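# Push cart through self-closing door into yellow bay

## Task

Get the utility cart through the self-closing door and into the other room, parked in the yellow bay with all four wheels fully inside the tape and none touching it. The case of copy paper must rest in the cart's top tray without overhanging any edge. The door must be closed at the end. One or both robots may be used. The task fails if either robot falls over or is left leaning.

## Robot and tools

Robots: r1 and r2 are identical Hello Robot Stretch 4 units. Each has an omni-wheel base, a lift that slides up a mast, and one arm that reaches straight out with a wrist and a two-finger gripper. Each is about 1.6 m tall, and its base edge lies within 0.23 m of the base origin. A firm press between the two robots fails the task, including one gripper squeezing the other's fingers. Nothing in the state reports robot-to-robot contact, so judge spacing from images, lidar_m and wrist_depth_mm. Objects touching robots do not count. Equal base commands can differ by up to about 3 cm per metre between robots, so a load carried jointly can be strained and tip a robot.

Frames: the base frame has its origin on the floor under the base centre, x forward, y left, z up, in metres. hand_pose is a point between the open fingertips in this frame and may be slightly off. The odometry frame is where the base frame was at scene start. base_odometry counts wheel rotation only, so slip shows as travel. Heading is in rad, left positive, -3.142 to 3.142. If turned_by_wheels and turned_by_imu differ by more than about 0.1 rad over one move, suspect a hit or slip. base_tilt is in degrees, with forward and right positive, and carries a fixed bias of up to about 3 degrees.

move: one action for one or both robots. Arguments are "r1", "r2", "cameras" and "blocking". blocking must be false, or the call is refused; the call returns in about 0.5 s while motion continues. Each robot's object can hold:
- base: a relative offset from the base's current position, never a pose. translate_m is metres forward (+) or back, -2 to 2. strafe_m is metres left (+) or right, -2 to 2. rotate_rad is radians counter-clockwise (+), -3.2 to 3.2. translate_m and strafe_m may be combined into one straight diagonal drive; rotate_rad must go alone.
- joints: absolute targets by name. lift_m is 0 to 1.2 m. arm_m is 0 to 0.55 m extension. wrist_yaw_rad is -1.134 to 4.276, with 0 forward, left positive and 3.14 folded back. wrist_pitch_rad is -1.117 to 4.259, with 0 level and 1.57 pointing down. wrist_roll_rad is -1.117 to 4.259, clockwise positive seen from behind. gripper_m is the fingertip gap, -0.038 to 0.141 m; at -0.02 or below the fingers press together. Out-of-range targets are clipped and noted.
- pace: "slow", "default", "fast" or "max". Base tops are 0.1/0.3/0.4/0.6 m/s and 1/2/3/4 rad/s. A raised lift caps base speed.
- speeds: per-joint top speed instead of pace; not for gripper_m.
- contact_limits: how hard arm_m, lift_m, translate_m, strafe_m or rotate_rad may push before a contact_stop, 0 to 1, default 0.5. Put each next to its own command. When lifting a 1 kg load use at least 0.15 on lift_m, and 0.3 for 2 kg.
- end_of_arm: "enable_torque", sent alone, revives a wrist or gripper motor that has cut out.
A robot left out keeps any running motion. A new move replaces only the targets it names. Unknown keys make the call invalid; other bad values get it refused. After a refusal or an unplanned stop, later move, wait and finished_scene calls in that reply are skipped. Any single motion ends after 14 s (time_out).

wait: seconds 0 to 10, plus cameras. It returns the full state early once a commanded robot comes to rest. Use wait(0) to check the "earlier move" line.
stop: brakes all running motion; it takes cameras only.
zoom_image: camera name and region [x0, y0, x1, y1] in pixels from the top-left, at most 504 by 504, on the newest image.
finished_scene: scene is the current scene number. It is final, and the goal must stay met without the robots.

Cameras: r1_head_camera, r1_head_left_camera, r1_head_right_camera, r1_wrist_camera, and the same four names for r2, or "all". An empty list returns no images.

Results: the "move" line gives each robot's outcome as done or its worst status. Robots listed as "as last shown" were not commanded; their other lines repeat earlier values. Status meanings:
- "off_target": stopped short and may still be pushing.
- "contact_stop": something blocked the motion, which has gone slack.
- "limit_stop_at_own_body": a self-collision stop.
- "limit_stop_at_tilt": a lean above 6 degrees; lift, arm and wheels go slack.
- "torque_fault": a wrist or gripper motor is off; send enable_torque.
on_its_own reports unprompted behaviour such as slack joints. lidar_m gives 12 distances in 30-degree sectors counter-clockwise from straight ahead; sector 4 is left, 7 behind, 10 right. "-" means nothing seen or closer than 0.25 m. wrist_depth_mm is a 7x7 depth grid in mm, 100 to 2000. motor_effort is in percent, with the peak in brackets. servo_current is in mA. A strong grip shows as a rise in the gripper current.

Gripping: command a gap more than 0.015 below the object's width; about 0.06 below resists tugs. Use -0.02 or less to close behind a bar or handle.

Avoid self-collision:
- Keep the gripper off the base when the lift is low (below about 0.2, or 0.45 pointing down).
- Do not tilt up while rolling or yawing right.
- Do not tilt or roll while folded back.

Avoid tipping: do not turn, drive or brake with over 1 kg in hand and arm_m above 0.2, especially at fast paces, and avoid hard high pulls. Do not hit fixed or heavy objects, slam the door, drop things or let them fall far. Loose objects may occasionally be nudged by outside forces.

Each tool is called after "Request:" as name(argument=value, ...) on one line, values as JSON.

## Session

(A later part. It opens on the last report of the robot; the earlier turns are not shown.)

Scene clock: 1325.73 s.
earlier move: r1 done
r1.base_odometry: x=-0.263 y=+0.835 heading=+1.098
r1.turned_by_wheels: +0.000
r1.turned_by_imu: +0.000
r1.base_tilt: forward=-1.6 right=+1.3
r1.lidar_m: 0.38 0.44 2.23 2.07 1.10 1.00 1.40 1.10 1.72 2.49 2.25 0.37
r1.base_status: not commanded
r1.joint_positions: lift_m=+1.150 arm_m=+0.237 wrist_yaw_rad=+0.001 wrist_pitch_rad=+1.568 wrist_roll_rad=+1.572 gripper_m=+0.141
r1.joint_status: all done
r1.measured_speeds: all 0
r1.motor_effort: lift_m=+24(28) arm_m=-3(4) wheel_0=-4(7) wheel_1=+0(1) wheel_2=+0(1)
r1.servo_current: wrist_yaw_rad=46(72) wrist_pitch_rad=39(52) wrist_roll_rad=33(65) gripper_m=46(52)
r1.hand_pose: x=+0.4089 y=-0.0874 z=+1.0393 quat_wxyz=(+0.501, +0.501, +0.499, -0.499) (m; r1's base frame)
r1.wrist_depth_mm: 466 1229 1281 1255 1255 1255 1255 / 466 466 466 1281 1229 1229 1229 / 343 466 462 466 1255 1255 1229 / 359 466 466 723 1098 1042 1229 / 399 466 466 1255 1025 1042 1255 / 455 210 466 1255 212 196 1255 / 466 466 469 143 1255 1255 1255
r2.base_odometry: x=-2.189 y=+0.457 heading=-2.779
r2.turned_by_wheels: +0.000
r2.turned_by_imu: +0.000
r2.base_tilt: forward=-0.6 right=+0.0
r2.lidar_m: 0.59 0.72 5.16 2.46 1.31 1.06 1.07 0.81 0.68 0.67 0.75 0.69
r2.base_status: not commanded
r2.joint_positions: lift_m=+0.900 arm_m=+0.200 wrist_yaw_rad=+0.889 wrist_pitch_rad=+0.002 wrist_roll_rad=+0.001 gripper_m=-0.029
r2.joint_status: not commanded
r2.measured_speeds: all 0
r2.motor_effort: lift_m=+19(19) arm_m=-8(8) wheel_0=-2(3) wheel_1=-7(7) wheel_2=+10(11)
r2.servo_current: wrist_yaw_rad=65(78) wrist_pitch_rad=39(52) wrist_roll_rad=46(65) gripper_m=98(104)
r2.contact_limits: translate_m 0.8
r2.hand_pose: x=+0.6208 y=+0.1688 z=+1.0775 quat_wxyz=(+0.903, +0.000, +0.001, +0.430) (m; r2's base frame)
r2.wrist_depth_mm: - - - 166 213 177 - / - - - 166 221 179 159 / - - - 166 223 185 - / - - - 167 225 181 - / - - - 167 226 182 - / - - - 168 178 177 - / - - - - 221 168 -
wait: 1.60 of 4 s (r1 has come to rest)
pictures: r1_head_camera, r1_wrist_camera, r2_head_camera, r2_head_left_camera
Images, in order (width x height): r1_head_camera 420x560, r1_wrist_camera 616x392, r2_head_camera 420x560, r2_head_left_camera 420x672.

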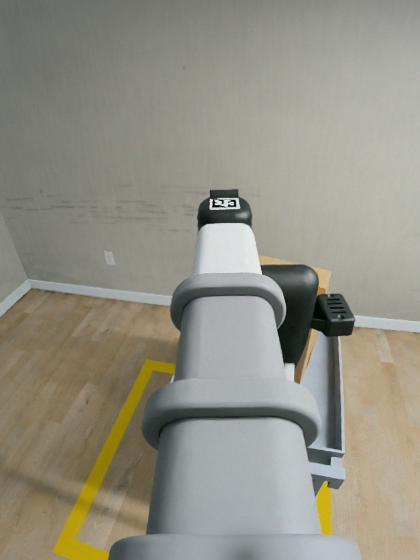

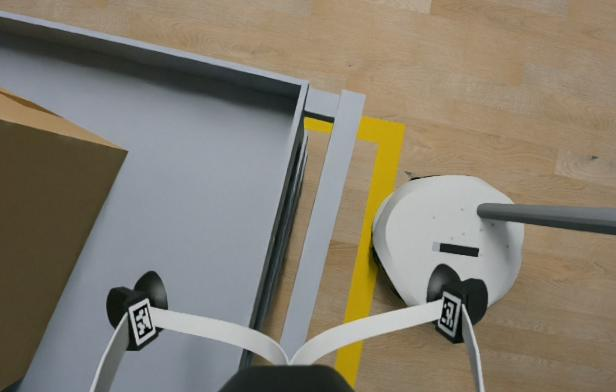

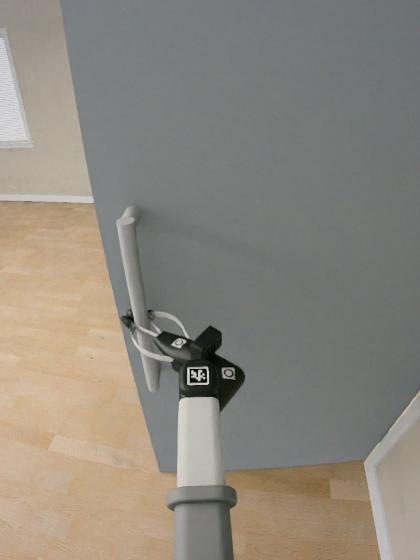

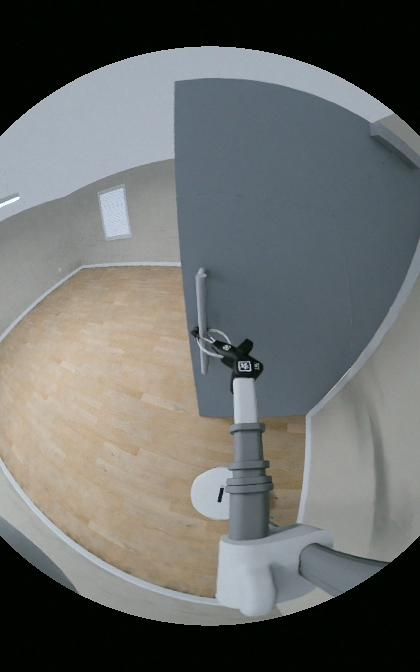

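Request:
move(r1={"base":{"translate_m":-0.3,"strafe_m":-0.25}}, r2={"base":{"translate_m":0.25,"strafe_m":-0.05},"pace":"slow","contact_limits":{"translate_m":0.8}}, blocking=false, cameras=[])

Request:
wait(seconds=2.5, cameras=["r1_head_camera","r1_head_left_camera","r2_head_left_camera"])

Request:
wait(seconds=3, cameras=["r1_head_camera","r2_head_left_camera"])

Request:
zoom_image(camera="r1_head_camera", region=[100, 300, 340, 540])

Scene clock: 1335.17 s.
move: r1 moving; r2 moving
r1.base_odometry: x=-0.256 y=+0.802 heading=+1.098
r1.turned_by_wheels: +0.000
r1.turned_by_imu: +0.000
r1.base_tilt: forward=-1.6 right=+1.3
r1.lidar_m: 0.39 0.44 2.24 2.03 1.09 0.98 1.25 1.08 1.65 2.47 2.28 0.39
r1.base_status: translate_m moving; strafe_m moving
r1.joint_positions: lift_m=+1.150 arm_m=+0.237 wrist_yaw_rad=+0.001 wrist_pitch_rad=+1.568 wrist_roll_rad=+1.572 gripper_m=+0.141
r1.joint_status: not commanded
r1.measured_speeds: translate_m=-0.101 strafe_m=-0.082 rotate_rad=-0.003 lift_m=+0.000 arm_m=+0.000 wrist_yaw_rad=+0.000 wrist_pitch_rad=+0.000 wrist_roll_rad=+0.000
r1.motor_effort: lift_m=+24(24) arm_m=-3(4) wheel_0=+6(8) wheel_1=-8(9) wheel_2=+8(9)
r1.servo_current: wrist_yaw_rad=46(52) wrist_pitch_rad=39(52) wrist_roll_rad=39(59) gripper_m=46(52)
r1.hand_pose: x=+0.4089 y=-0.0874 z=+1.0393 quat_wxyz=(+0.501, +0.501, +0.499, -0.499) (m; r1's base frame)
r1.wrist_depth_mm: 1229 1255 1255 1229 1229 1255 1255 / 462 462 1281 1255 1255 1255 1255 / 410 469 466 466 1255 1255 1255 / 379 466 466 1229 1098 1042 1255 / 424 469 466 1255 1042 1060 1229 / 469 209 466 1255 1042 197 1255 / 469 466 466 136 1255 1281 1255
r2.base_odometry: x=-2.201 y=+0.455 heading=-2.780
r2.turned_by_wheels: +0.000
r2.turned_by_imu: +0.000
r2.base_tilt: forward=-0.6 right=+0.1
r2.lidar_m: 0.60 0.69 5.18 2.50 1.33 1.08 1.08 0.83 0.67 0.67 0.76 0.66
r2.base_status: translate_m moving; strafe_m moving
r2.joint_positions: lift_m=+0.900 arm_m=+0.200 wrist_yaw_rad=+0.889 wrist_pitch_rad=+0.002 wrist_roll_rad=+0.001 gripper_m=-0.029
r2.joint_status: not commanded
r2.measured_speeds: translate_m=+0.050 strafe_m=-0.009 rotate_rad=+0.002 lift_m=+0.000 arm_m=+0.000 wrist_yaw_rad=+0.000 wrist_pitch_rad=+0.000 wrist_roll_rad=+0.000
r2.motor_effort: lift_m=+19(19) arm_m=-8(8) wheel_0=+2(5) wheel_1=+3(8) wheel_2=-9(9)
r2.servo_current: wrist_yaw_rad=72(78) wrist_pitch_rad=46(46) wrist_roll_rad=46(52) gripper_m=98(98)
r2.contact_limits: translate_m 0.8
r2.hand_pose: x=+0.6208 y=+0.1688 z=+1.0775 quat_wxyz=(+0.903, +0.000, +0.001, +0.430) (m; r2's base frame)
r2.wrist_depth_mm: - - - 161 213 171 - / - - - 163 213 172 153 / - - - 164 224 174 - / - - - 163 226 175 - / - - - 167 220 176 157 / - - 184 168 182 176 - / - - - - 213 162 -
pictures: none
No camera images: "cameras" was empty.

Scene clock: 1337.40 s.
earlier move: r1 done; r2 moving
r1.base_odometry: x=-0.177 y=+0.454 heading=+1.098
r1.turned_by_wheels: +0.000
r1.turned_by_imu: -0.002
r1.base_tilt: forward=-1.6 right=+1.3
r1.lidar_m: 0.61 0.69 2.51 1.56 0.97 4.67 0.75 0.75 1.30 2.19 2.45 2.11
r1.base_status: done
r1.joint_positions: lift_m=+1.150 arm_m=+0.237 wrist_yaw_rad=+0.001 wrist_pitch_rad=+1.568 wrist_roll_rad=+1.572 gripper_m=+0.141
r1.joint_status: not commanded
r1.measured_speeds: all 0
r1.motor_effort: lift_m=+24(24) arm_m=-3(4) wheel_0=+3(8) wheel_1=-1(10) wheel_2=+1(9)
r1.servo_current: wrist_yaw_rad=46(59) wrist_pitch_rad=39(52) wrist_roll_rad=52(72) gripper_m=46(52)
r1.hand_pose: x=+0.4089 y=-0.0874 z=+1.0394 quat_wxyz=(+0.501, +0.501, +0.499, -0.499) (m; r1's base frame)
r1.wrist_depth_mm: 1229 1255 1255 1229 1229 1255 1281 / 1255 1255 1255 1229 1255 1255 1255 / 1255 1255 1255 1281 1229 1281 1255 / 1255 1229 1255 1281 1255 1042 1281 / - - 1281 1255 1060 1042 1229 / 480 197 1229 1281 1042 196 1229 / 394 723 1255 144 1255 1255 1229
r2.base_odometry: x=-2.408 y=+0.420 heading=-2.776
r2.turned_by_wheels: +0.003
r2.turned_by_imu: +0.007
r2.base_tilt: forward=-0.6 right=+0.0
r2.lidar_m: 0.56 0.63 5.14 2.92 1.58 1.30 1.28 0.82 0.67 0.66 0.71 0.59
r2.base_status: translate_m moving; strafe_m moving
r2.joint_positions: lift_m=+0.900 arm_m=+0.200 wrist_yaw_rad=+0.908 wrist_pitch_rad=+0.002 wrist_roll_rad=+0.001 gripper_m=-0.029
r2.joint_status: not commanded
r2.measured_speeds: translate_m=+0.081 strafe_m=-0.015 rotate_rad=-0.002 lift_m=+0.000 arm_m=+0.000 wrist_yaw_rad=+0.000 wrist_pitch_rad=+0.000 wrist_roll_rad=+0.000
r2.motor_effort: lift_m=+19(19) arm_m=-8(8) wheel_0=+19(23) wheel_1=+6(9) wheel_2=+8(9)
r2.servo_current: wrist_yaw_rad=59(78) wrist_pitch_rad=39(52) wrist_roll_rad=46(59) gripper_m=104(104)
r2.contact_limits: translate_m 0.8
r2.hand_pose: x=+0.6176 y=+0.1735 z=+1.0775 quat_wxyz=(+0.899, +0.000, +0.001, +0.438) (m; r2's base frame)
r2.wrist_depth_mm: - - - 163 208 150 - / - - - 164 210 152 - / - - - 164 224 154 - / - - - 165 213 154 - / - - - 166 216 156 128 / - - 186 167 181 156 133 / - - - - 207 144 -
wait: 2.23 of 2.5 s (r1 has come to rest)
pictures: r1_head_camera, r1_head_left_camera, r2_head_left_camera
Images, in order (width x height): r1_head_camera 420x560, r1_head_left_camera 420x672, r2_head_left_camera 420x672.

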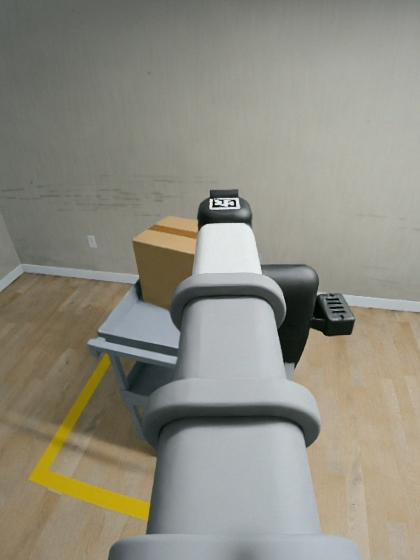

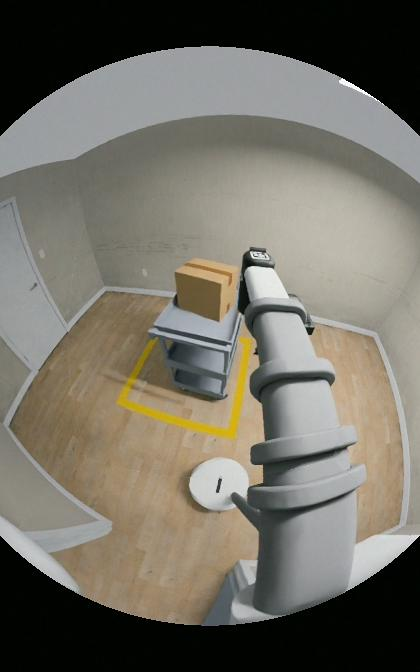

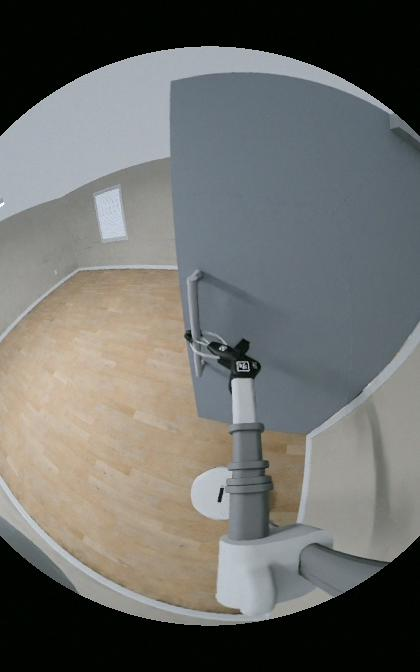

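Scene clock: 1338.50 s.
earlier move: r2 done
r1.base_odometry: x=-0.177 y=+0.454 heading=+1.098
r1.turned_by_wheels: +0.000
r1.turned_by_imu: +0.000
r1.base_tilt: forward=-1.6 right=+1.3
r1.lidar_m: 0.61 0.68 2.53 1.53 0.97 4.66 0.74 0.75 1.28 2.18 2.45 2.12
r1.base_status: done
r1.joint_positions: lift_m=+1.150 arm_m=+0.237 wrist_yaw_rad=+0.001 wrist_pitch_rad=+1.568 wrist_roll_rad=+1.572 gripper_m=+0.141
r1.joint_status: not commanded
r1.measured_speeds: all 0
r1.motor_effort: lift_m=+24(24) arm_m=-3(4) wheel_0=+3(8) wheel_1=-1(10) wheel_2=+1(9)
r1.servo_current: wrist_yaw_rad=46(59) wrist_pitch_rad=39(52) wrist_roll_rad=59(72) gripper_m=46(52)
r1.hand_pose: x=+0.4089 y=-0.0874 z=+1.0394 quat_wxyz=(+0.501, +0.501, +0.499, -0.499) (m; r1's base frame)
r1.wrist_depth_mm: 1255 1255 1255 1281 1255 1281 1229 / 1255 1255 1281 1255 1255 1255 1255 / 1229 1255 1255 1229 1255 1255 1255 / 1229 1255 1255 1255 1255 1060 1229 / - - 1229 1255 1060 1042 1255 / 477 197 1255 1255 1042 197 1229 / 397 732 1229 143 1255 1229 1255
r2.base_odometry: x=-2.440 y=+0.415 heading=-2.776
r2.turned_by_wheels: +0.000
r2.turned_by_imu: +0.002
r2.base_tilt: forward=-0.6 right=+0.0
r2.lidar_m: 0.56 0.55 5.14 2.95 1.59 1.32 1.32 0.79 0.67 0.67 0.68 0.55
r2.base_status: done
r2.joint_positions: lift_m=+0.900 arm_m=+0.200 wrist_yaw_rad=+0.908 wrist_pitch_rad=+0.002 wrist_roll_rad=+0.001 gripper_m=-0.029
r2.joint_status: not commanded
r2.measured_speeds: all 0
r2.motor_effort: lift_m=+19(19) arm_m=-7(8) wheel_0=+19(23) wheel_1=+5(9) wheel_2=+11(11)
r2.servo_current: wrist_yaw_rad=59(78) wrist_pitch_rad=46(52) wrist_roll_rad=46(59) gripper_m=98(104)
r2.contact_limits: translate_m 0.8
r2.hand_pose: x=+0.6176 y=+0.1735 z=+1.0775 quat_wxyz=(+0.899, +0.000, +0.001, +0.438) (m; r2's base frame)
r2.wrist_depth_mm: - - - 163 211 149 - / - - - 163 212 151 - / - - - 164 228 152 - / - - - 165 217 153 - / - - - 166 220 154 - / - - 186 167 180 155 - / - - - - 209 143 -
wait: 1.10 of 3 s (r2 has come to rest)
pictures: r1_head_camera, r2_head_left_camera
Images, in order (width x height): r1_head_camera 420x560, r2_head_left_camera 420x672.

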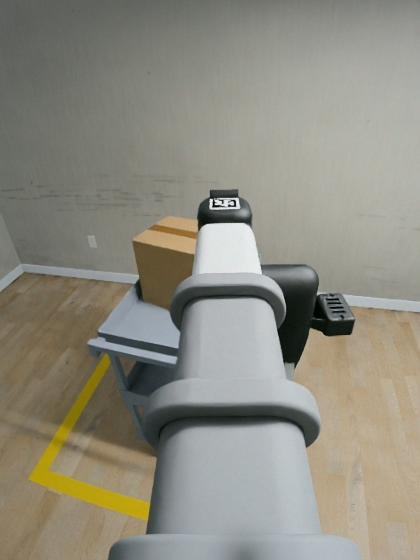

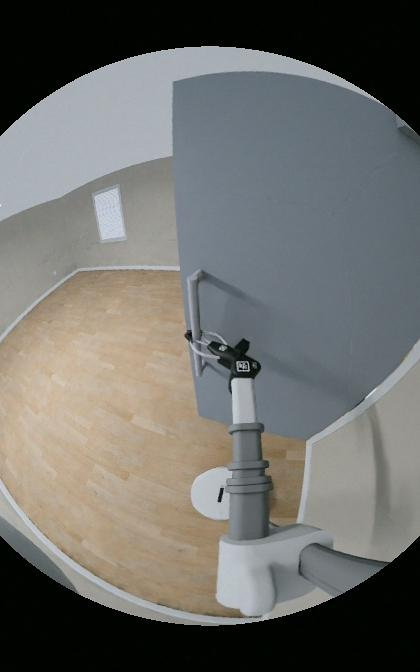

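Scaled by 2.100 from the camera's 420x560 image, which has a finer 600x800 frame.

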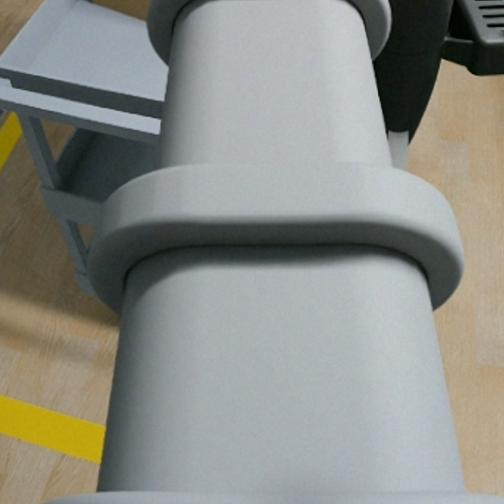

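Request:
move(r1={"joints":{"lift_m":0.75,"arm_m":0.0},"pace":"fast"}, r2={"base":{"translate_m":0.25,"strafe_m":0.0},"pace":"slow","contact_limits":{"translate_m":0.8}}, blocking=false, cameras=[])

Request:
wait(seconds=1.3, cameras=[])

Request:
wait(seconds=4, cameras=["r1_head_camera","r1_head_left_camera","r2_head_left_camera"])

Request:
zoom_image(camera="r1_head_left_camera", region=[100, 280, 280, 450])

Request:
zoom_image(camera="r1_head_camera", region=[0, 250, 250, 530])

Scene clock: 1354.90 s.
move: r1 moving; r2 moving
r1.base_odometry: x=-0.177 y=+0.454 heading=+1.098
r1.turned_by_wheels: +0.000
r1.turned_by_imu: +0.000
r1.base_tilt: forward=-1.6 right=+1.3
r1.lidar_m: 0.61 0.68 2.51 1.57 0.95 4.63 0.74 0.76 1.25 2.18 2.47 2.12
r1.base_status: not commanded
r1.joint_positions: lift_m=+1.087 arm_m=+0.161 wrist_yaw_rad=+0.001 wrist_pitch_rad=+1.568 wrist_roll_rad=+1.572 gripper_m=+0.141
r1.joint_status: lift_m moving; arm_m moving
r1.measured_speeds: translate_m=+0.000 strafe_m=+0.000 rotate_rad=+0.000 lift_m=-0.244 arm_m=-0.293 wrist_yaw_rad=+0.000 wrist_pitch_rad=+0.000 wrist_roll_rad=+0.000
r1.motor_effort: lift_m=+8(24) arm_m=-4(7) wheel_0=+2(3) wheel_1=-1(1) wheel_2=+1(1)
r1.servo_current: wrist_yaw_rad=39(46) wrist_pitch_rad=33(46) wrist_roll_rad=52(72) gripper_m=46(46)
r1.hand_pose: x=+0.3326 y=-0.0874 z=+0.9769 quat_wxyz=(+0.501, +0.501, +0.499, -0.499) (m; r1's base frame)
r1.wrist_depth_mm: 1182 1182 1182 1205 1205 1205 1182 / 1182 1205 1182 1182 1205 1255 1182 / 1182 1205 1205 1205 1182 1205 1205 / 1182 1205 1205 1182 1008 1205 1229 / - 946 1229 1205 991 991 1229 / 554 196 1229 1182 1008 196 1205 / - 1008 1205 144 1205 1229 1229
r2.base_odometry: x=-2.452 y=+0.410 heading=-2.775
r2.turned_by_wheels: +0.002
r2.turned_by_imu: +0.002
r2.base_tilt: forward=-0.6 right=+0.1
r2.lidar_m: 0.58 0.61 5.16 2.96 1.61 1.34 1.32 0.81 0.68 0.67 0.66 0.57
r2.base_status: translate_m moving; strafe_m moving
r2.joint_positions: lift_m=+0.900 arm_m=+0.200 wrist_yaw_rad=+0.908 wrist_pitch_rad=+0.002 wrist_roll_rad=+0.001 gripper_m=-0.029
r2.joint_status: not commanded
r2.measured_speeds: translate_m=+0.048 strafe_m=-0.001 rotate_rad=-0.004 lift_m=+0.000 arm_m=+0.000 wrist_yaw_rad=+0.000 wrist_pitch_rad=+0.000 wrist_roll_rad=+0.000
r2.motor_effort: lift_m=+19(19) arm_m=-8(8) wheel_0=+15(23) wheel_1=+6(7) wheel_2=+3(10)
r2.servo_current: wrist_yaw_rad=52(59) wrist_pitch_rad=39(46) wrist_roll_rad=52(59) gripper_m=98(98)
r2.contact_limits: translate_m 0.8
r2.hand_pose: x=+0.6176 y=+0.1735 z=+1.0775 quat_wxyz=(+0.899, +0.000, +0.001, +0.438) (m; r2's base frame)
r2.wrist_depth_mm: - - - 162 211 148 - / - - - 163 213 150 - / - - - 164 228 152 - / - - - 164 218 153 - / - - - 166 221 154 - / - - 186 167 180 154 - / - - - - 211 142 -
pictures: none
No camera images: "cameras" was empty.

Scene clock: 1356.20 s.
earlier move: r1 moving; r2 moving
r1.base_odometry: x=-0.177 y=+0.454 heading=+1.098
r1.turned_by_wheels: +0.000
r1.turned_by_imu: +0.000
r1.base_tilt: forward=-1.6 right=+1.3
r1.lidar_m: 0.61 0.69 2.53 1.53 0.97 4.65 0.73 0.76 1.27 2.18 2.46 2.11
r1.base_status: not commanded
r1.joint_positions: lift_m=+0.750 arm_m=+0.000 wrist_yaw_rad=+0.001 wrist_pitch_rad=+1.568 wrist_roll_rad=+1.572 gripper_m=+0.141
r1.joint_status: lift_m moving; arm_m moving
r1.measured_speeds: translate_m=+0.000 strafe_m=+0.000 rotate_rad=+0.000 lift_m=-0.007 arm_m=+0.000 wrist_yaw_rad=+0.000 wrist_pitch_rad=+0.000 wrist_roll_rad=+0.000
r1.motor_effort: lift_m=+12(24) arm_m=-5(7) wheel_0=+3(3) wheel_1=-1(1) wheel_2=+1(1)
r1.servo_current: wrist_yaw_rad=52(59) wrist_pitch_rad=39(52) wrist_roll_rad=52(72) gripper_m=46(52)
r1.hand_pose: x=+0.1718 y=-0.0874 z=+0.6403 quat_wxyz=(+0.501, +0.501, +0.499, -0.499) (m; r1's base frame)
r1.wrist_depth_mm: 866 854 854 866 866 866 866 / 854 866 854 854 854 866 866 / 854 854 866 866 866 854 854 / 854 854 842 866 640 654 891 / 854 854 866 647 647 654 866 / 854 210 866 647 647 196 866 / 842 854 866 143 654 866 866
r2.base_odometry: x=-2.562 y=+0.368 heading=-2.779
r2.turned_by_wheels: -0.004
r2.turned_by_imu: -0.005
r2.base_tilt: forward=-0.6 right=+0.1
r2.lidar_m: 0.56 3.70 5.12 3.29 1.73 1.45 1.44 0.83 0.68 0.68 0.61 0.55
r2.base_status: translate_m moving; strafe_m moving
r2.joint_positions: lift_m=+0.900 arm_m=+0.200 wrist_yaw_rad=+0.887 wrist_pitch_rad=+0.002 wrist_roll_rad=+0.001 gripper_m=-0.029
r2.joint_status: not commanded
r2.measured_speeds: translate_m=+0.100 strafe_m=-0.001 rotate_rad=-0.001 lift_m=+0.000 arm_m=+0.000 wrist_yaw_rad=-0.014 wrist_pitch_rad=+0.000 wrist_roll_rad=+0.000
r2.motor_effort: lift_m=+19(19) arm_m=-8(8) wheel_0=-9(23) wheel_1=+0(7) wheel_2=-15(16)
r2.servo_current: wrist_yaw_rad=85(85) wrist_pitch_rad=46(46) wrist_roll_rad=46(65) gripper_m=85(104)
r2.contact_limits: translate_m 0.8
r2.hand_pose: x=+0.6211 y=+0.1683 z=+1.0775 quat_wxyz=(+0.903, +0.000, +0.001, +0.429) (m; r2's base frame)
r2.wrist_depth_mm: - - - 158 219 157 - / - - - 160 221 159 - / - - - 160 224 160 - / - - - 162 225 161 135 / - - - 161 228 163 136 / - - - 162 178 156 136 / - - - - 229 149 -
wait: 1.30 s; no rest
pictures: none
No camera images: "cameras" was empty.

Scene clock: 1356.50 s.
earlier move: r1 done; r2 moving
r1.base_odometry: x=-0.177 y=+0.454 heading=+1.098
r1.turned_by_wheels: +0.000
r1.turned_by_imu: +0.000
r1.base_tilt: forward=-1.6 right=+1.3
r1.lidar_m: 0.62 0.70 2.52 1.56 0.95 4.65 0.72 0.75 1.28 2.19 2.45 2.10
r1.base_status: not commanded
r1.joint_positions: lift_m=+0.750 arm_m=+0.000 wrist_yaw_rad=+0.001 wrist_pitch_rad=+1.568 wrist_roll_rad=+1.572 gripper_m=+0.141
r1.joint_status: all done
r1.measured_speeds: all 0
r1.motor_effort: lift_m=+13(24) arm_m=-4(7) wheel_0=+2(3) wheel_1=-1(1) wheel_2=+1(1)
r1.servo_current: wrist_yaw_rad=52(59) wrist_pitch_rad=39(52) wrist_roll_rad=52(72) gripper_m=46(52)
r1.hand_pose: x=+0.1718 y=-0.0874 z=+0.6403 quat_wxyz=(+0.501, +0.501, +0.499, -0.499) (m; r1's base frame)
r1.wrist_depth_mm: 854 854 854 866 878 866 878 / 854 854 854 854 854 866 866 / 854 854 866 854 866 854 866 / 854 866 854 854 647 654 866 / 854 842 854 647 654 647 842 / 854 210 854 654 647 196 854 / 866 854 854 143 647 866 866
r2.base_odometry: x=-2.590 y=+0.358 heading=-2.779
r2.turned_by_wheels: +0.000
r2.turned_by_imu: -0.001
r2.base_tilt: forward=-0.7 right=+0.1
r2.lidar_m: 0.53 3.70 5.14 3.32 1.79 1.48 1.48 0.86 0.69 0.69 0.56 0.51
r2.base_status: translate_m moving; strafe_m moving
r2.joint_positions: lift_m=+0.900 arm_m=+0.200 wrist_yaw_rad=+0.886 wrist_pitch_rad=+0.002 wrist_roll_rad=+0.001 gripper_m=-0.029
r2.joint_status: not commanded
r2.measured_speeds: translate_m=+0.098 strafe_m=+0.001 rotate_rad=-0.001 lift_m=+0.000 arm_m=+0.000 wrist_yaw_rad=+0.000 wrist_pitch_rad=+0.000 wrist_roll_rad=+0.000
r2.motor_effort: lift_m=+19(19) arm_m=-8(8) wheel_0=-12(23) wheel_1=-2(7) wheel_2=-16(18)
r2.servo_current: wrist_yaw_rad=85(91) wrist_pitch_rad=39(46) wrist_roll_rad=52(65) gripper_m=91(104)
r2.contact_limits: translate_m 0.8
r2.hand_pose: x=+0.6214 y=+0.1680 z=+1.0775 quat_wxyz=(+0.904, +0.000, +0.001, +0.428) (m; r2's base frame)
r2.wrist_depth_mm: - - - 147 213 152 - / - - - 148 214 160 - / - - - 150 218 162 - / - - - 150 220 156 - / - - - 151 222 158 125 / - - - 151 177 149 - / - - - - 210 136 -
wait: 0.30 of 4 s (r1 has come to rest)
pictures: r1_head_camera, r1_head_left_camera, r2_head_left_camera
Images, in order (width x height): r1_head_camera 420x560, r1_head_left_camera 420x672, r2_head_left_camera 420x672.

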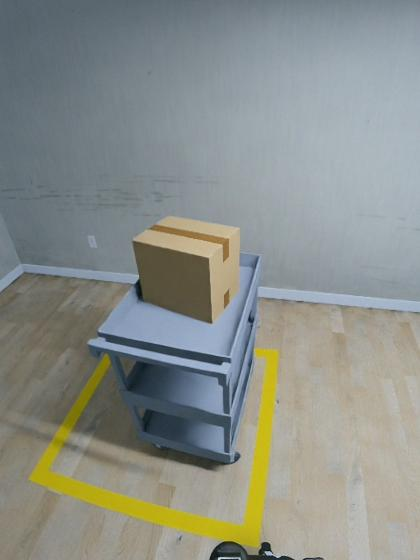

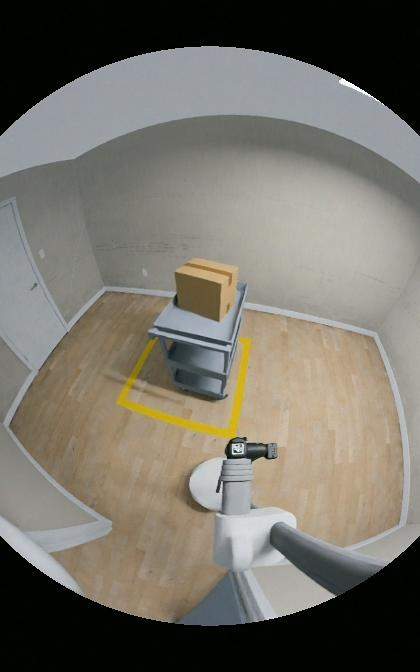

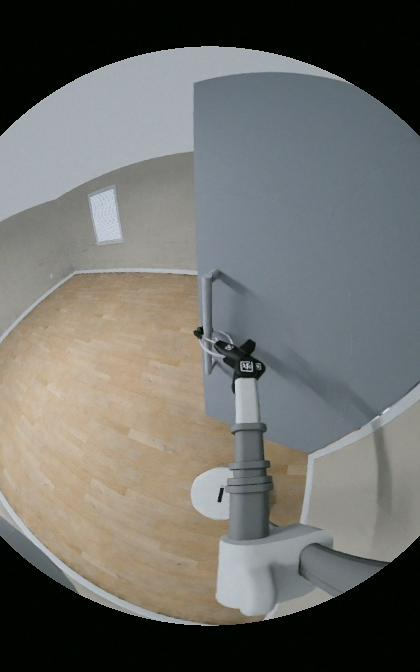

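Scaled by 2.800 from the camera's 420x672 image, which has a finer 600x960 frame.

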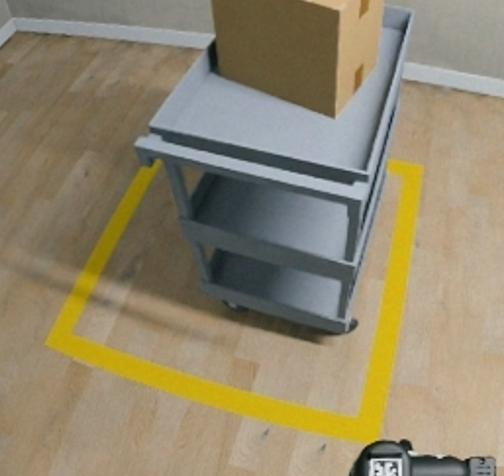

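Scaled by 1.800 from the camera's 420x560 image, which has a finer 600x800 frame.

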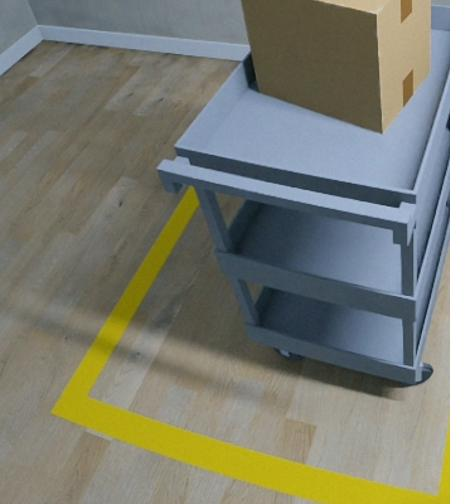

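Request:
zoom_image(camera="r1_head_camera", region=[200, 280, 310, 400])

Request:
wait(seconds=1, cameras=["r2_head_left_camera"])

Scaled by 4.200 from the camera's 420x560 image, which has a finer 600x800 frame.

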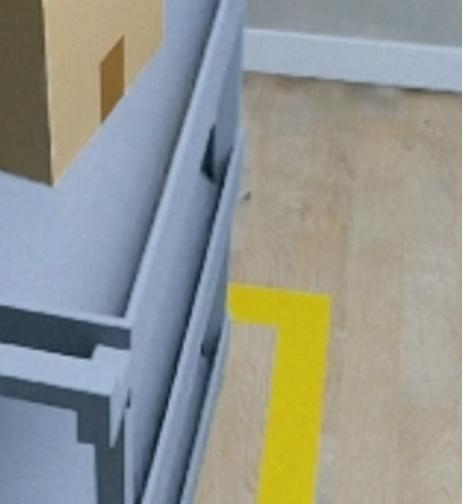

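Scene clock: 1367.83 s.
earlier move: r2 done
r1.base_odometry: x=-0.177 y=+0.454 heading=+1.098
r1.turned_by_wheels: +0.000
r1.turned_by_imu: +0.000
r1.base_tilt: forward=-1.6 right=+1.3
r1.lidar_m: 0.62 0.70 2.54 1.52 0.95 4.65 0.75 0.74 1.26 2.17 2.45 2.12
r1.base_status: not commanded
r1.joint_positions: lift_m=+0.750 arm_m=+0.000 wrist_yaw_rad=+0.001 wrist_pitch_rad=+1.568 wrist_roll_rad=+1.572 gripper_m=+0.141
r1.joint_status: all done
r1.measured_speeds: all 0
r1.motor_effort: lift_m=+13(24) arm_m=-4(7) wheel_0=+3(3) wheel_1=-1(1) wheel_2=+1(1)
r1.servo_current: wrist_yaw_rad=46(65) wrist_pitch_rad=39(52) wrist_roll_rad=65(78) gripper_m=39(52)
r1.hand_pose: x=+0.1718 y=-0.0874 z=+0.6403 quat_wxyz=(+0.501, +0.501, +0.499, -0.499) (m; r1's base frame)
r1.wrist_depth_mm: 854 866 854 854 854 854 866 / 866 854 854 854 866 854 866 / 854 854 866 854 854 866 854 / 842 854 854 866 654 654 866 / 866 866 854 647 640 661 854 / 854 210 854 647 647 196 866 / 854 842 866 143 647 854 854
r2.base_odometry: x=-2.674 y=+0.326 heading=-2.779
r2.turned_by_wheels: -0.001
r2.turned_by_imu: -0.033
r2.base_tilt: forward=-0.7 right=+0.1
r2.lidar_m: 0.55 3.52 5.13 3.81 1.97 1.60 1.56 0.88 0.70 0.69 0.51 0.49
r2.base_status: done
r2.joint_positions: lift_m=+0.900 arm_m=+0.200 wrist_yaw_rad=+0.882 wrist_pitch_rad=+0.002 wrist_roll_rad=+0.001 gripper_m=-0.029
r2.joint_status: not commanded
r2.measured_speeds: all 0
r2.motor_effort: lift_m=+19(19) arm_m=-7(8) wheel_0=-17(23) wheel_1=-2(7) wheel_2=-18(23)
r2.servo_current: wrist_yaw_rad=98(111) wrist_pitch_rad=39(46) wrist_roll_rad=39(65) gripper_m=78(104)
r2.contact_limits: translate_m 0.8
r2.hand_pose: x=+0.6218 y=+0.1671 z=+1.0775 quat_wxyz=(+0.904, +0.000, +0.001, +0.427) (m; r2's base frame)
r2.wrist_depth_mm: - - - 134 211 154 - / - - - 136 200 156 - / - - - 137 190 157 - / - - - 138 204 159 - / - - - 138 206 151 - / - - - 139 172 144 - / - - - - 208 130 -
wait: 0.00 of 1 s (r2 has come to rest)
pictures: r2_head_left_camera
Images, in order (width x height): r2_head_left_camera 420x672.

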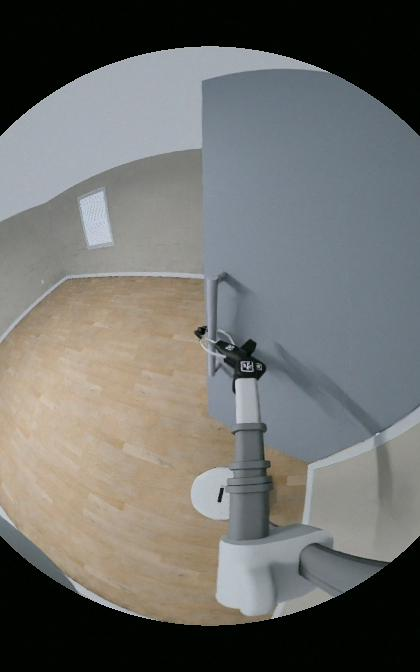

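Request:
move(r1={"base":{"strafe_m":-0.55,"translate_m":0.15},"pace":"fast"}, r2={"base":{"translate_m":0.15,"strafe_m":0.0},"pace":"slow","contact_limits":{"translate_m":0.8}}, blocking=false, cameras=[])

Request:
wait(seconds=2.5, cameras=["r1_head_camera","r1_head_left_camera","r2_head_left_camera"])

Request:
zoom_image(camera="r1_head_left_camera", region=[80, 280, 280, 440])

Request:
zoom_image(camera="r1_head_camera", region=[0, 300, 240, 540])

Scene clock: 1376.63 s.
move: r1 moving; r2 moving
r1.base_odometry: x=-0.131 y=+0.445 heading=+1.098
r1.turned_by_wheels: +0.000
r1.turned_by_imu: -0.001
r1.base_tilt: forward=-1.6 right=+1.3
r1.lidar_m: 0.62 0.68 2.57 1.62 1.00 1.72 0.76 0.80 1.31 2.13 2.40 2.08
r1.base_status: translate_m moving; strafe_m moving
r1.joint_positions: lift_m=+0.750 arm_m=+0.000 wrist_yaw_rad=+0.001 wrist_pitch_rad=+1.568 wrist_roll_rad=+1.572 gripper_m=+0.141
r1.joint_status: not commanded
r1.measured_speeds: translate_m=+0.048 strafe_m=-0.176 rotate_rad=-0.002 lift_m=+0.000 arm_m=+0.000 wrist_yaw_rad=+0.000 wrist_pitch_rad=+0.000 wrist_roll_rad=+0.000
r1.motor_effort: lift_m=+13(13) arm_m=-4(4) wheel_0=+11(11) wheel_1=-8(10) wheel_2=-4(5)
r1.servo_current: wrist_yaw_rad=46(59) wrist_pitch_rad=46(46) wrist_roll_rad=46(65) gripper_m=52(52)
r1.hand_pose: x=+0.1718 y=-0.0874 z=+0.6403 quat_wxyz=(+0.501, +0.501, +0.499, -0.499) (m; r1's base frame)
r1.wrist_depth_mm: 854 842 854 866 854 866 866 / 866 854 866 854 854 866 866 / 842 866 854 842 854 854 854 / 854 866 866 854 647 647 866 / 854 866 866 640 647 654 866 / 842 209 842 654 640 197 866 / 854 854 866 144 647 878 866
r2.base_odometry: x=-2.685 y=+0.322 heading=-2.782
r2.turned_by_wheels: -0.003
r2.turned_by_imu: -0.009
r2.base_tilt: forward=-0.7 right=+0.1
r2.lidar_m: 0.54 3.47 5.13 3.93 1.96 1.58 1.58 0.88 0.71 0.70 0.53 0.49
r2.base_status: translate_m moving; strafe_m moving
r2.joint_positions: lift_m=+0.900 arm_m=+0.200 wrist_yaw_rad=+0.882 wrist_pitch_rad=+0.002 wrist_roll_rad=+0.001 gripper_m=-0.029
r2.joint_status: not commanded
r2.measured_speeds: translate_m=+0.048 strafe_m=+0.000 rotate_rad=-0.001 lift_m=+0.000 arm_m=+0.000 wrist_yaw_rad=+0.000 wrist_pitch_rad=+0.000 wrist_roll_rad=+0.000
r2.motor_effort: lift_m=+19(19) arm_m=-7(7) wheel_0=-14(17) wheel_1=-2(3) wheel_2=-21(22)
r2.servo_current: wrist_yaw_rad=98(111) wrist_pitch_rad=46(46) wrist_roll_rad=52(59) gripper_m=78(85)
r2.contact_limits: translate_m 0.8
r2.hand_pose: x=+0.6219 y=+0.1671 z=+1.0775 quat_wxyz=(+0.904, +0.000, +0.001, +0.427) (m; r2's base frame)
r2.wrist_depth_mm: - - - 134 210 152 - / - - - 135 200 146 - / - - - 137 202 156 - / - - - 138 204 158 - / - - - 139 206 150 - / - - - 139 177 143 - / - - - - 209 135 -
pictures: none
No camera images: "cameras" was empty.

Scene clock: 1378.90 s.
earlier move: r1 moving; r2 done
r1.base_odometry: x=+0.381 y=+0.337 heading=+1.098
r1.turned_by_wheels: +0.000
r1.turned_by_imu: -0.003
r1.base_tilt: forward=-1.6 right=+1.2
r1.lidar_m: 1.84 0.75 0.72 2.12 1.53 0.91 0.91 1.06 1.68 1.66 1.84 1.86
r1.base_status: translate_m moving; strafe_m moving
r1.joint_positions: lift_m=+0.750 arm_m=+0.000 wrist_yaw_rad=+0.001 wrist_pitch_rad=+1.568 wrist_roll_rad=+1.572 gripper_m=+0.141
r1.joint_status: not commanded
r1.measured_speeds: all 0
r1.motor_effort: lift_m=+13(13) arm_m=-4(4) wheel_0=+2(14) wheel_1=-1(12) wheel_2=-1(6)
r1.servo_current: wrist_yaw_rad=52(78) wrist_pitch_rad=39(52) wrist_roll_rad=39(65) gripper_m=39(52)
r1.hand_pose: x=+0.1718 y=-0.0874 z=+0.6403 quat_wxyz=(+0.501, +0.501, +0.499, -0.499) (m; r1's base frame)
r1.wrist_depth_mm: 854 854 854 866 866 866 878 / 854 854 842 866 866 866 866 / 854 866 854 866 866 866 866 / 854 854 854 878 654 647 866 / 854 866 854 647 654 661 866 / 866 209 854 647 640 197 854 / 854 842 866 143 647 866 878
r2.base_odometry: x=-2.814 y=+0.274 heading=-2.782
r2.turned_by_wheels: +0.000
r2.turned_by_imu: -0.094
r2.base_tilt: forward=-0.6 right=+0.1
r2.lidar_m: 0.53 3.21 4.55 5.11 2.40 1.76 1.72 0.94 0.72 0.62 0.47 0.46
r2.base_status: done
r2.joint_positions: lift_m=+0.900 arm_m=+0.200 wrist_yaw_rad=+0.882 wrist_pitch_rad=+0.002 wrist_roll_rad=+0.001 gripper_m=-0.029
r2.joint_status: not commanded
r2.measured_speeds: all 0
r2.motor_effort: lift_m=+19(19) arm_m=-7(7) wheel_0=-17(20) wheel_1=-5(6) wheel_2=-16(25)
r2.servo_current: wrist_yaw_rad=98(117) wrist_pitch_rad=33(52) wrist_roll_rad=39(65) gripper_m=85(91)
r2.contact_limits: translate_m 0.8
r2.hand_pose: x=+0.6219 y=+0.1670 z=+1.0775 quat_wxyz=(+0.904, +0.000, +0.001, +0.427) (m; r2's base frame)
r2.wrist_depth_mm: - - - 129 206 135 - / - - - 130 194 137 - / - - - 131 196 146 - / - - - 132 216 158 - / - - - 132 202 149 - / - - - 133 173 142 - / - - - - 202 131 -
wait: 2.27 of 2.5 s (r2 has come to rest)
pictures: r1_head_camera, r1_head_left_camera, r2_head_left_camera
Images, in order (width x height): r1_head_camera 420x560, r1_head_left_camera 420x672, r2_head_left_camera 420x672.

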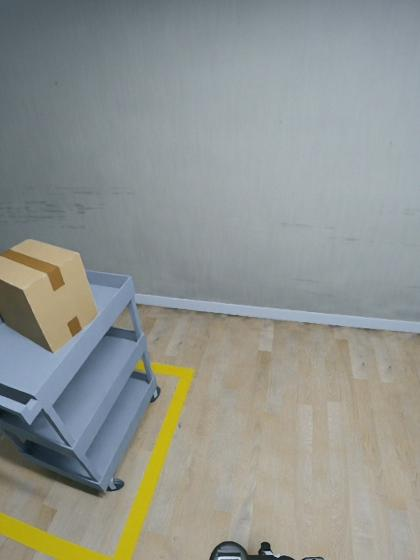

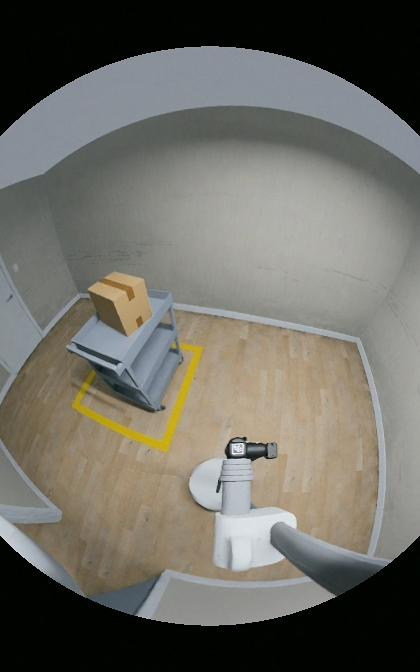

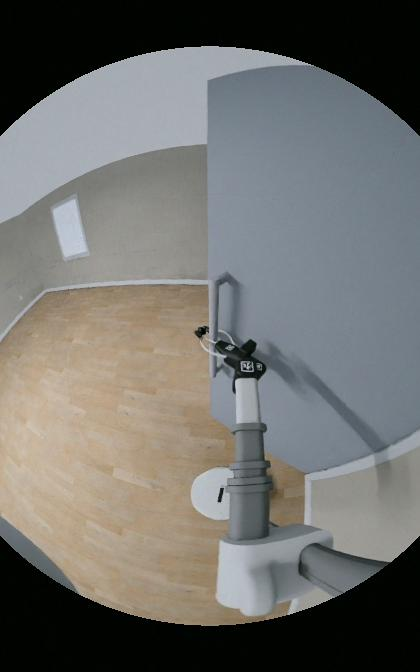

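Scaled by 2.520 from the camera's 420x672 image, which has a finer 600x960 frame.

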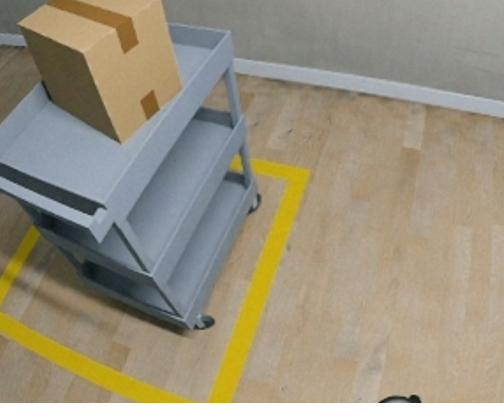

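Scaled by 2.100 from the camera's 420x560 image, which has a finer 600x800 frame.

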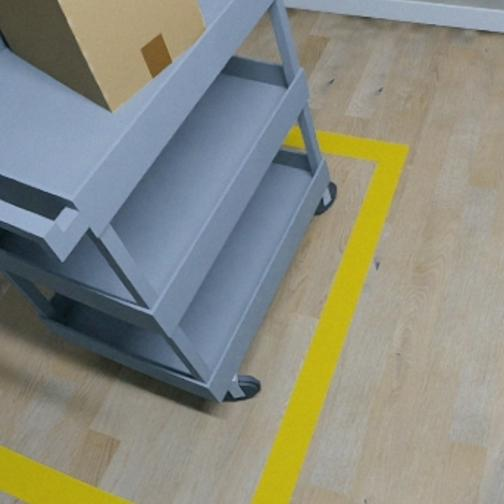

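Request:
move(r2={"base":{"translate_m":0.2,"strafe_m":0.03},"pace":"slow","contact_limits":{"translate_m":0.8}}, blocking=false, cameras=[])

Request:
wait(seconds=5, cameras=["r2_head_left_camera"])

Scene clock: 1386.07 s.
earlier move: r1 done
move: r2 moving
r1.base_odometry: x=+0.381 y=+0.337 heading=+1.098
r1.turned_by_wheels: +0.000
r1.turned_by_imu: +0.000
r1.base_tilt: forward=-1.6 right=+1.3
r1.lidar_m: 1.85 0.73 0.71 2.16 1.50 0.92 0.92 1.05 1.68 1.65 1.89 1.86
r1.base_status: done
r1.joint_positions: lift_m=+0.750 arm_m=+0.000 wrist_yaw_rad=+0.001 wrist_pitch_rad=+1.568 wrist_roll_rad=+1.572 gripper_m=+0.141
r1.joint_status: not commanded
r1.measured_speeds: all 0
r1.motor_effort: lift_m=+13(13) arm_m=-4(4) wheel_0=+0(1) wheel_1=+1(1) wheel_2=-2(2)
r1.servo_current: wrist_yaw_rad=52(59) wrist_pitch_rad=39(46) wrist_roll_rad=52(65) gripper_m=39(46)
r1.hand_pose: x=+0.1718 y=-0.0874 z=+0.6403 quat_wxyz=(+0.501, +0.501, +0.499, -0.499) (m; r1's base frame)
r1.wrist_depth_mm: 842 866 842 854 854 866 878 / 842 866 854 854 854 866 854 / 866 854 854 866 866 854 854 / 854 854 854 854 647 661 866 / 854 854 854 640 647 654 866 / 854 211 854 647 647 196 854 / 854 854 854 143 647 854 854
r2.base_odometry: x=-2.825 y=+0.268 heading=-2.786
r2.turned_by_wheels: -0.003
r2.turned_by_imu: -0.014
r2.base_tilt: forward=-0.7 right=+0.1
r2.lidar_m: 0.49 3.16 4.44 5.10 2.41 1.81 1.75 0.97 0.71 0.64 0.46 0.46
r2.base_status: translate_m moving; strafe_m moving
r2.joint_positions: lift_m=+0.900 arm_m=+0.200 wrist_yaw_rad=+0.882 wrist_pitch_rad=+0.002 wrist_roll_rad=+0.001 gripper_m=-0.029
r2.joint_status: not commanded
r2.measured_speeds: translate_m=+0.047 strafe_m=+0.009 rotate_rad=-0.007 lift_m=+0.000 arm_m=+0.000 wrist_yaw_rad=+0.000 wrist_pitch_rad=+0.000 wrist_roll_rad=+0.000
r2.motor_effort: lift_m=+19(19) arm_m=-7(7) wheel_0=-13(18) wheel_1=-1(4) wheel_2=-21(23)
r2.servo_current: wrist_yaw_rad=111(111) wrist_pitch_rad=39(46) wrist_roll_rad=65(65) gripper_m=91(91)
r2.contact_limits: translate_m 0.8
r2.hand_pose: x=+0.6220 y=+0.1670 z=+1.0775 quat_wxyz=(+0.904, +0.000, +0.001, +0.427) (m; r2's base frame)
r2.wrist_depth_mm: - - - 129 206 133 - / - - - 131 210 135 - / - - - 132 212 145 - / - - - 133 198 156 - / - - - 133 200 148 - / - - - 134 172 140 - / - - - - - 130 -
pictures: none
No camera images: "cameras" was empty.

Scene clock: 1388.87 s.
earlier move: r2 done
r1.base_odometry: x=+0.381 y=+0.337 heading=+1.098
r1.turned_by_wheels: +0.000
r1.turned_by_imu: +0.000
r1.base_tilt: forward=-1.6 right=+1.3
r1.lidar_m: 1.84 0.73 0.74 2.14 1.50 0.92 0.92 1.06 1.64 1.65 1.86 1.86
r1.base_status: done
r1.joint_positions: lift_m=+0.750 arm_m=+0.000 wrist_yaw_rad=+0.001 wrist_pitch_rad=+1.568 wrist_roll_rad=+1.572 gripper_m=+0.141
r1.joint_status: not commanded
r1.measured_speeds: all 0
r1.motor_effort: lift_m=+13(13) arm_m=-4(4) wheel_0=+0(1) wheel_1=+1(1) wheel_2=-2(2)
r1.servo_current: wrist_yaw_rad=52(78) wrist_pitch_rad=46(52) wrist_roll_rad=52(78) gripper_m=39(52)
r1.hand_pose: x=+0.1718 y=-0.0874 z=+0.6403 quat_wxyz=(+0.501, +0.501, +0.499, -0.499) (m; r1's base frame)
r1.wrist_depth_mm: 866 854 842 854 866 866 878 / 854 866 866 854 866 866 866 / 842 854 866 854 866 866 866 / 854 854 866 866 647 654 854 / 842 866 854 654 654 661 866 / 866 209 854 647 640 196 854 / 866 866 854 143 654 866 878
r2.base_odometry: x=-2.991 y=+0.176 heading=-2.785
r2.turned_by_wheels: +0.000
r2.turned_by_imu: -0.206
r2.base_tilt: forward=-0.6 right=+0.1
r2.lidar_m: 0.49 2.79 3.45 5.15 3.40 2.20 1.98 1.14 0.72 0.54 0.42 0.41
r2.base_status: done
r2.joint_positions: lift_m=+0.900 arm_m=+0.200 wrist_yaw_rad=+0.881 wrist_pitch_rad=+0.002 wrist_roll_rad=+0.001 gripper_m=-0.029
r2.joint_status: not commanded
r2.measured_speeds: all 0
r2.on_its_own: wrist_yaw_rad is at rest, and its servo_current (117 mA) is outside its rest range (0 to 104 mA)
r2.motor_effort: lift_m=+19(19) arm_m=-7(8) wheel_0=-17(22) wheel_1=-3(5) wheel_2=-15(26)
r2.servo_current: wrist_yaw_rad=117(124) wrist_pitch_rad=39(46) wrist_roll_rad=59(65) gripper_m=78(91)
r2.contact_limits: translate_m 0.8
r2.hand_pose: x=+0.6221 y=+0.1668 z=+1.0775 quat_wxyz=(+0.905, +0.000, +0.001, +0.426) (m; r2's base frame)
r2.wrist_depth_mm: - - - 118 203 151 - / - - - 122 206 142 - / - - - 120 - 144 - / - - - 120 - 157 - / - - - 122 - 145 - / - - 185 122 171 146 - / - - - - - 159 -
wait: 2.80 of 5 s (r2 has come to rest)
pictures: r2_head_left_camera
Images, in order (width x height): r2_head_left_camera 420x672.

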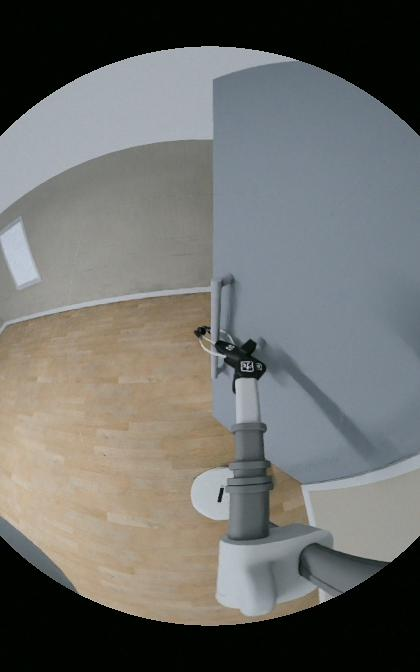

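Request:
move(r2={"joints":{"gripper_m":0.141}}, blocking=false, cameras=[])

Request:
wait(seconds=2.5, cameras=["r2_head_camera","r2_head_left_camera","r2_wrist_camera"])

Scene clock: 1392.90 s.
move: r2 moving
r1: as last shown
r1.lidar_m: 1.83 0.74 0.73 2.16 1.52 0.92 0.92 1.03 1.66 1.66 1.86 1.86
r1.servo_current: wrist_yaw_rad=59(59) wrist_pitch_rad=39(52) wrist_roll_rad=59(59) gripper_m=39(46)
r1.wrist_depth_mm: 831 842 854 866 854 866 866 / 854 866 854 866 878 854 842 / 854 854 854 842 866 854 854 / 866 854 854 854 654 661 866 / 854 854 866 647 647 647 866 / 866 210 866 654 640 197 878 / 854 866 866 144 647 854 866
r2.base_odometry: x=-2.991 y=+0.176 heading=-2.785
r2.turned_by_wheels: +0.000
r2.turned_by_imu: -0.009
r2.base_tilt: forward=-0.6 right=+0.1
r2.lidar_m: 0.50 2.80 3.43 5.16 3.49 2.19 1.98 1.18 0.73 0.54 0.43 0.41
r2.base_status: not commanded
r2.joint_positions: lift_m=+0.900 arm_m=+0.200 wrist_yaw_rad=+0.881 wrist_pitch_rad=+0.002 wrist_roll_rad=+0.001 gripper_m=-0.003
r2.joint_status: gripper_m moving
r2.measured_speeds: translate_m=+0.000 strafe_m=-0.001 rotate_rad=-0.002 lift_m=+0.000 arm_m=+0.000 wrist_yaw_rad=+0.000 wrist_pitch_rad=+0.000 wrist_roll_rad=+0.000
r2.motor_effort: lift_m=+19(19) arm_m=-8(8) wheel_0=-17(17) wheel_1=-5(5) wheel_2=-15(15)
r2.servo_current: wrist_yaw_rad=117(124) wrist_pitch_rad=33(39) wrist_roll_rad=46(59) gripper_m=91(91)
r2.contact_limits: translate_m 0.8
r2.hand_pose: x=+0.6221 y=+0.1668 z=+1.0775 quat_wxyz=(+0.905, +0.000, +0.001, +0.426) (m; r2's base frame)
r2.wrist_depth_mm: - - - 122 - 150 - / - - - 122 204 142 - / - - - 123 208 143 - / - - - 124 211 156 - / - - - 126 211 145 - / - - 188 126 170 144 - / - - - - 213 133 -
pictures: none
No camera images: "cameras" was empty.

Scene clock: 1395.20 s.
earlier move: r2 done
r1.base_odometry: x=+0.381 y=+0.337 heading=+1.098
r1.turned_by_wheels: +0.000
r1.turned_by_imu: +0.000
r1.base_tilt: forward=-1.6 right=+1.3
r1.lidar_m: 1.84 0.74 0.71 2.12 1.53 0.93 0.93 1.03 1.65 1.67 1.88 1.86
r1.base_status: not commanded
r1.joint_positions: lift_m=+0.750 arm_m=+0.000 wrist_yaw_rad=+0.001 wrist_pitch_rad=+1.568 wrist_roll_rad=+1.572 gripper_m=+0.141
r1.joint_status: not commanded
r1.measured_speeds: all 0
r1.motor_effort: lift_m=+13(13) arm_m=-4(5) wheel_0=+1(1) wheel_1=+1(1) wheel_2=-2(2)
r1.servo_current: wrist_yaw_rad=52(65) wrist_pitch_rad=46(52) wrist_roll_rad=46(72) gripper_m=46(52)
r1.hand_pose: x=+0.1718 y=-0.0874 z=+0.6403 quat_wxyz=(+0.501, +0.501, +0.499, -0.499) (m; r1's base frame)
r1.wrist_depth_mm: 854 854 866 842 842 866 854 / 866 854 854 854 866 866 866 / 866 842 854 866 866 866 866 / 854 854 878 854 654 654 878 / 854 854 854 654 647 647 878 / 854 210 854 647 647 196 854 / 854 866 854 143 647 854 891
r2.base_odometry: x=-2.991 y=+0.176 heading=-2.786
r2.turned_by_wheels: +0.000
r2.turned_by_imu: -0.070
r2.base_tilt: forward=-0.6 right=+0.1
r2.lidar_m: 0.55 2.77 3.23 5.20 3.90 2.28 1.99 1.21 0.70 0.57 0.42 0.46
r2.base_status: not commanded
r2.joint_positions: lift_m=+0.900 arm_m=+0.200 wrist_yaw_rad=+0.875 wrist_pitch_rad=+0.002 wrist_roll_rad=+0.001 gripper_m=+0.141
r2.joint_status: all done
r2.measured_speeds: translate_m=+0.000 strafe_m=+0.000 rotate_rad=+0.000 lift_m=+0.000 arm_m=+0.000 wrist_yaw_rad=-0.003 wrist_pitch_rad=+0.000 wrist_roll_rad=+0.000
r2.on_its_own: wrist_yaw_rad is at rest, and its servo_current (169 mA) is outside its rest range (0 to 104 mA)
r2.motor_effort: lift_m=+19(19) arm_m=-7(8) wheel_0=-21(22) wheel_1=-7(7) wheel_2=-11(15)
r2.servo_current: wrist_yaw_rad=169(169) wrist_pitch_rad=39(46) wrist_roll_rad=46(59) gripper_m=46(130)
r2.contact_limits: translate_m 0.8
r2.hand_pose: x=+0.6230 y=+0.1653 z=+1.0775 quat_wxyz=(+0.906, +0.000, +0.001, +0.424) (m; r2's base frame)
r2.wrist_depth_mm: - - - - - 210 187 / - - - - - 214 189 / - - - - 184 217 190 / - - - - - 219 191 / - - - - - 208 191 / - - - - 177 173 192 / - - - - 173 176 192
wait: 2.30 of 2.5 s (r2 has come to rest)
pictures: r2_head_camera, r2_head_left_camera, r2_wrist_camera
Images, in order (width x height): r2_head_camera 420x560, r2_head_left_camera 420x672, r2_wrist_camera 616x392.

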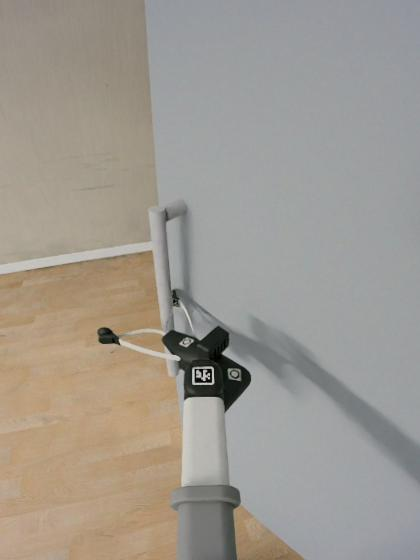

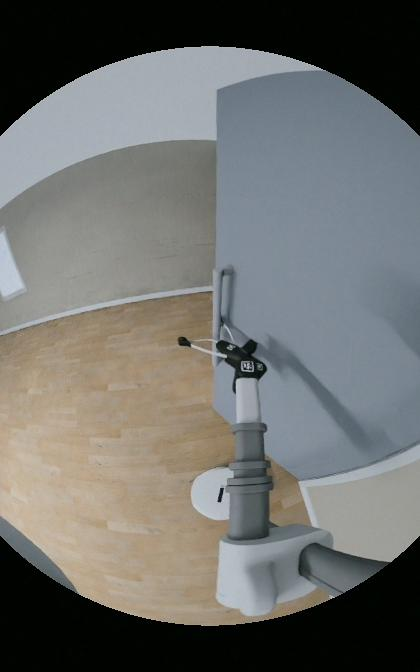

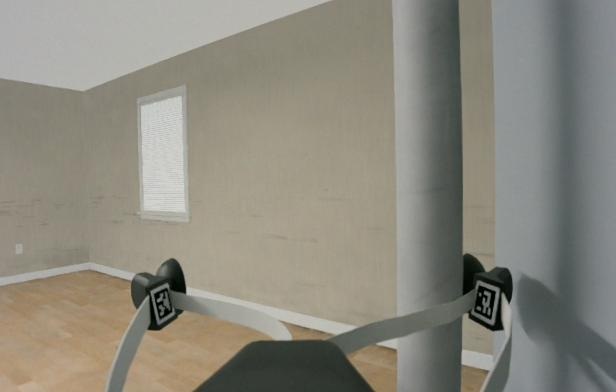

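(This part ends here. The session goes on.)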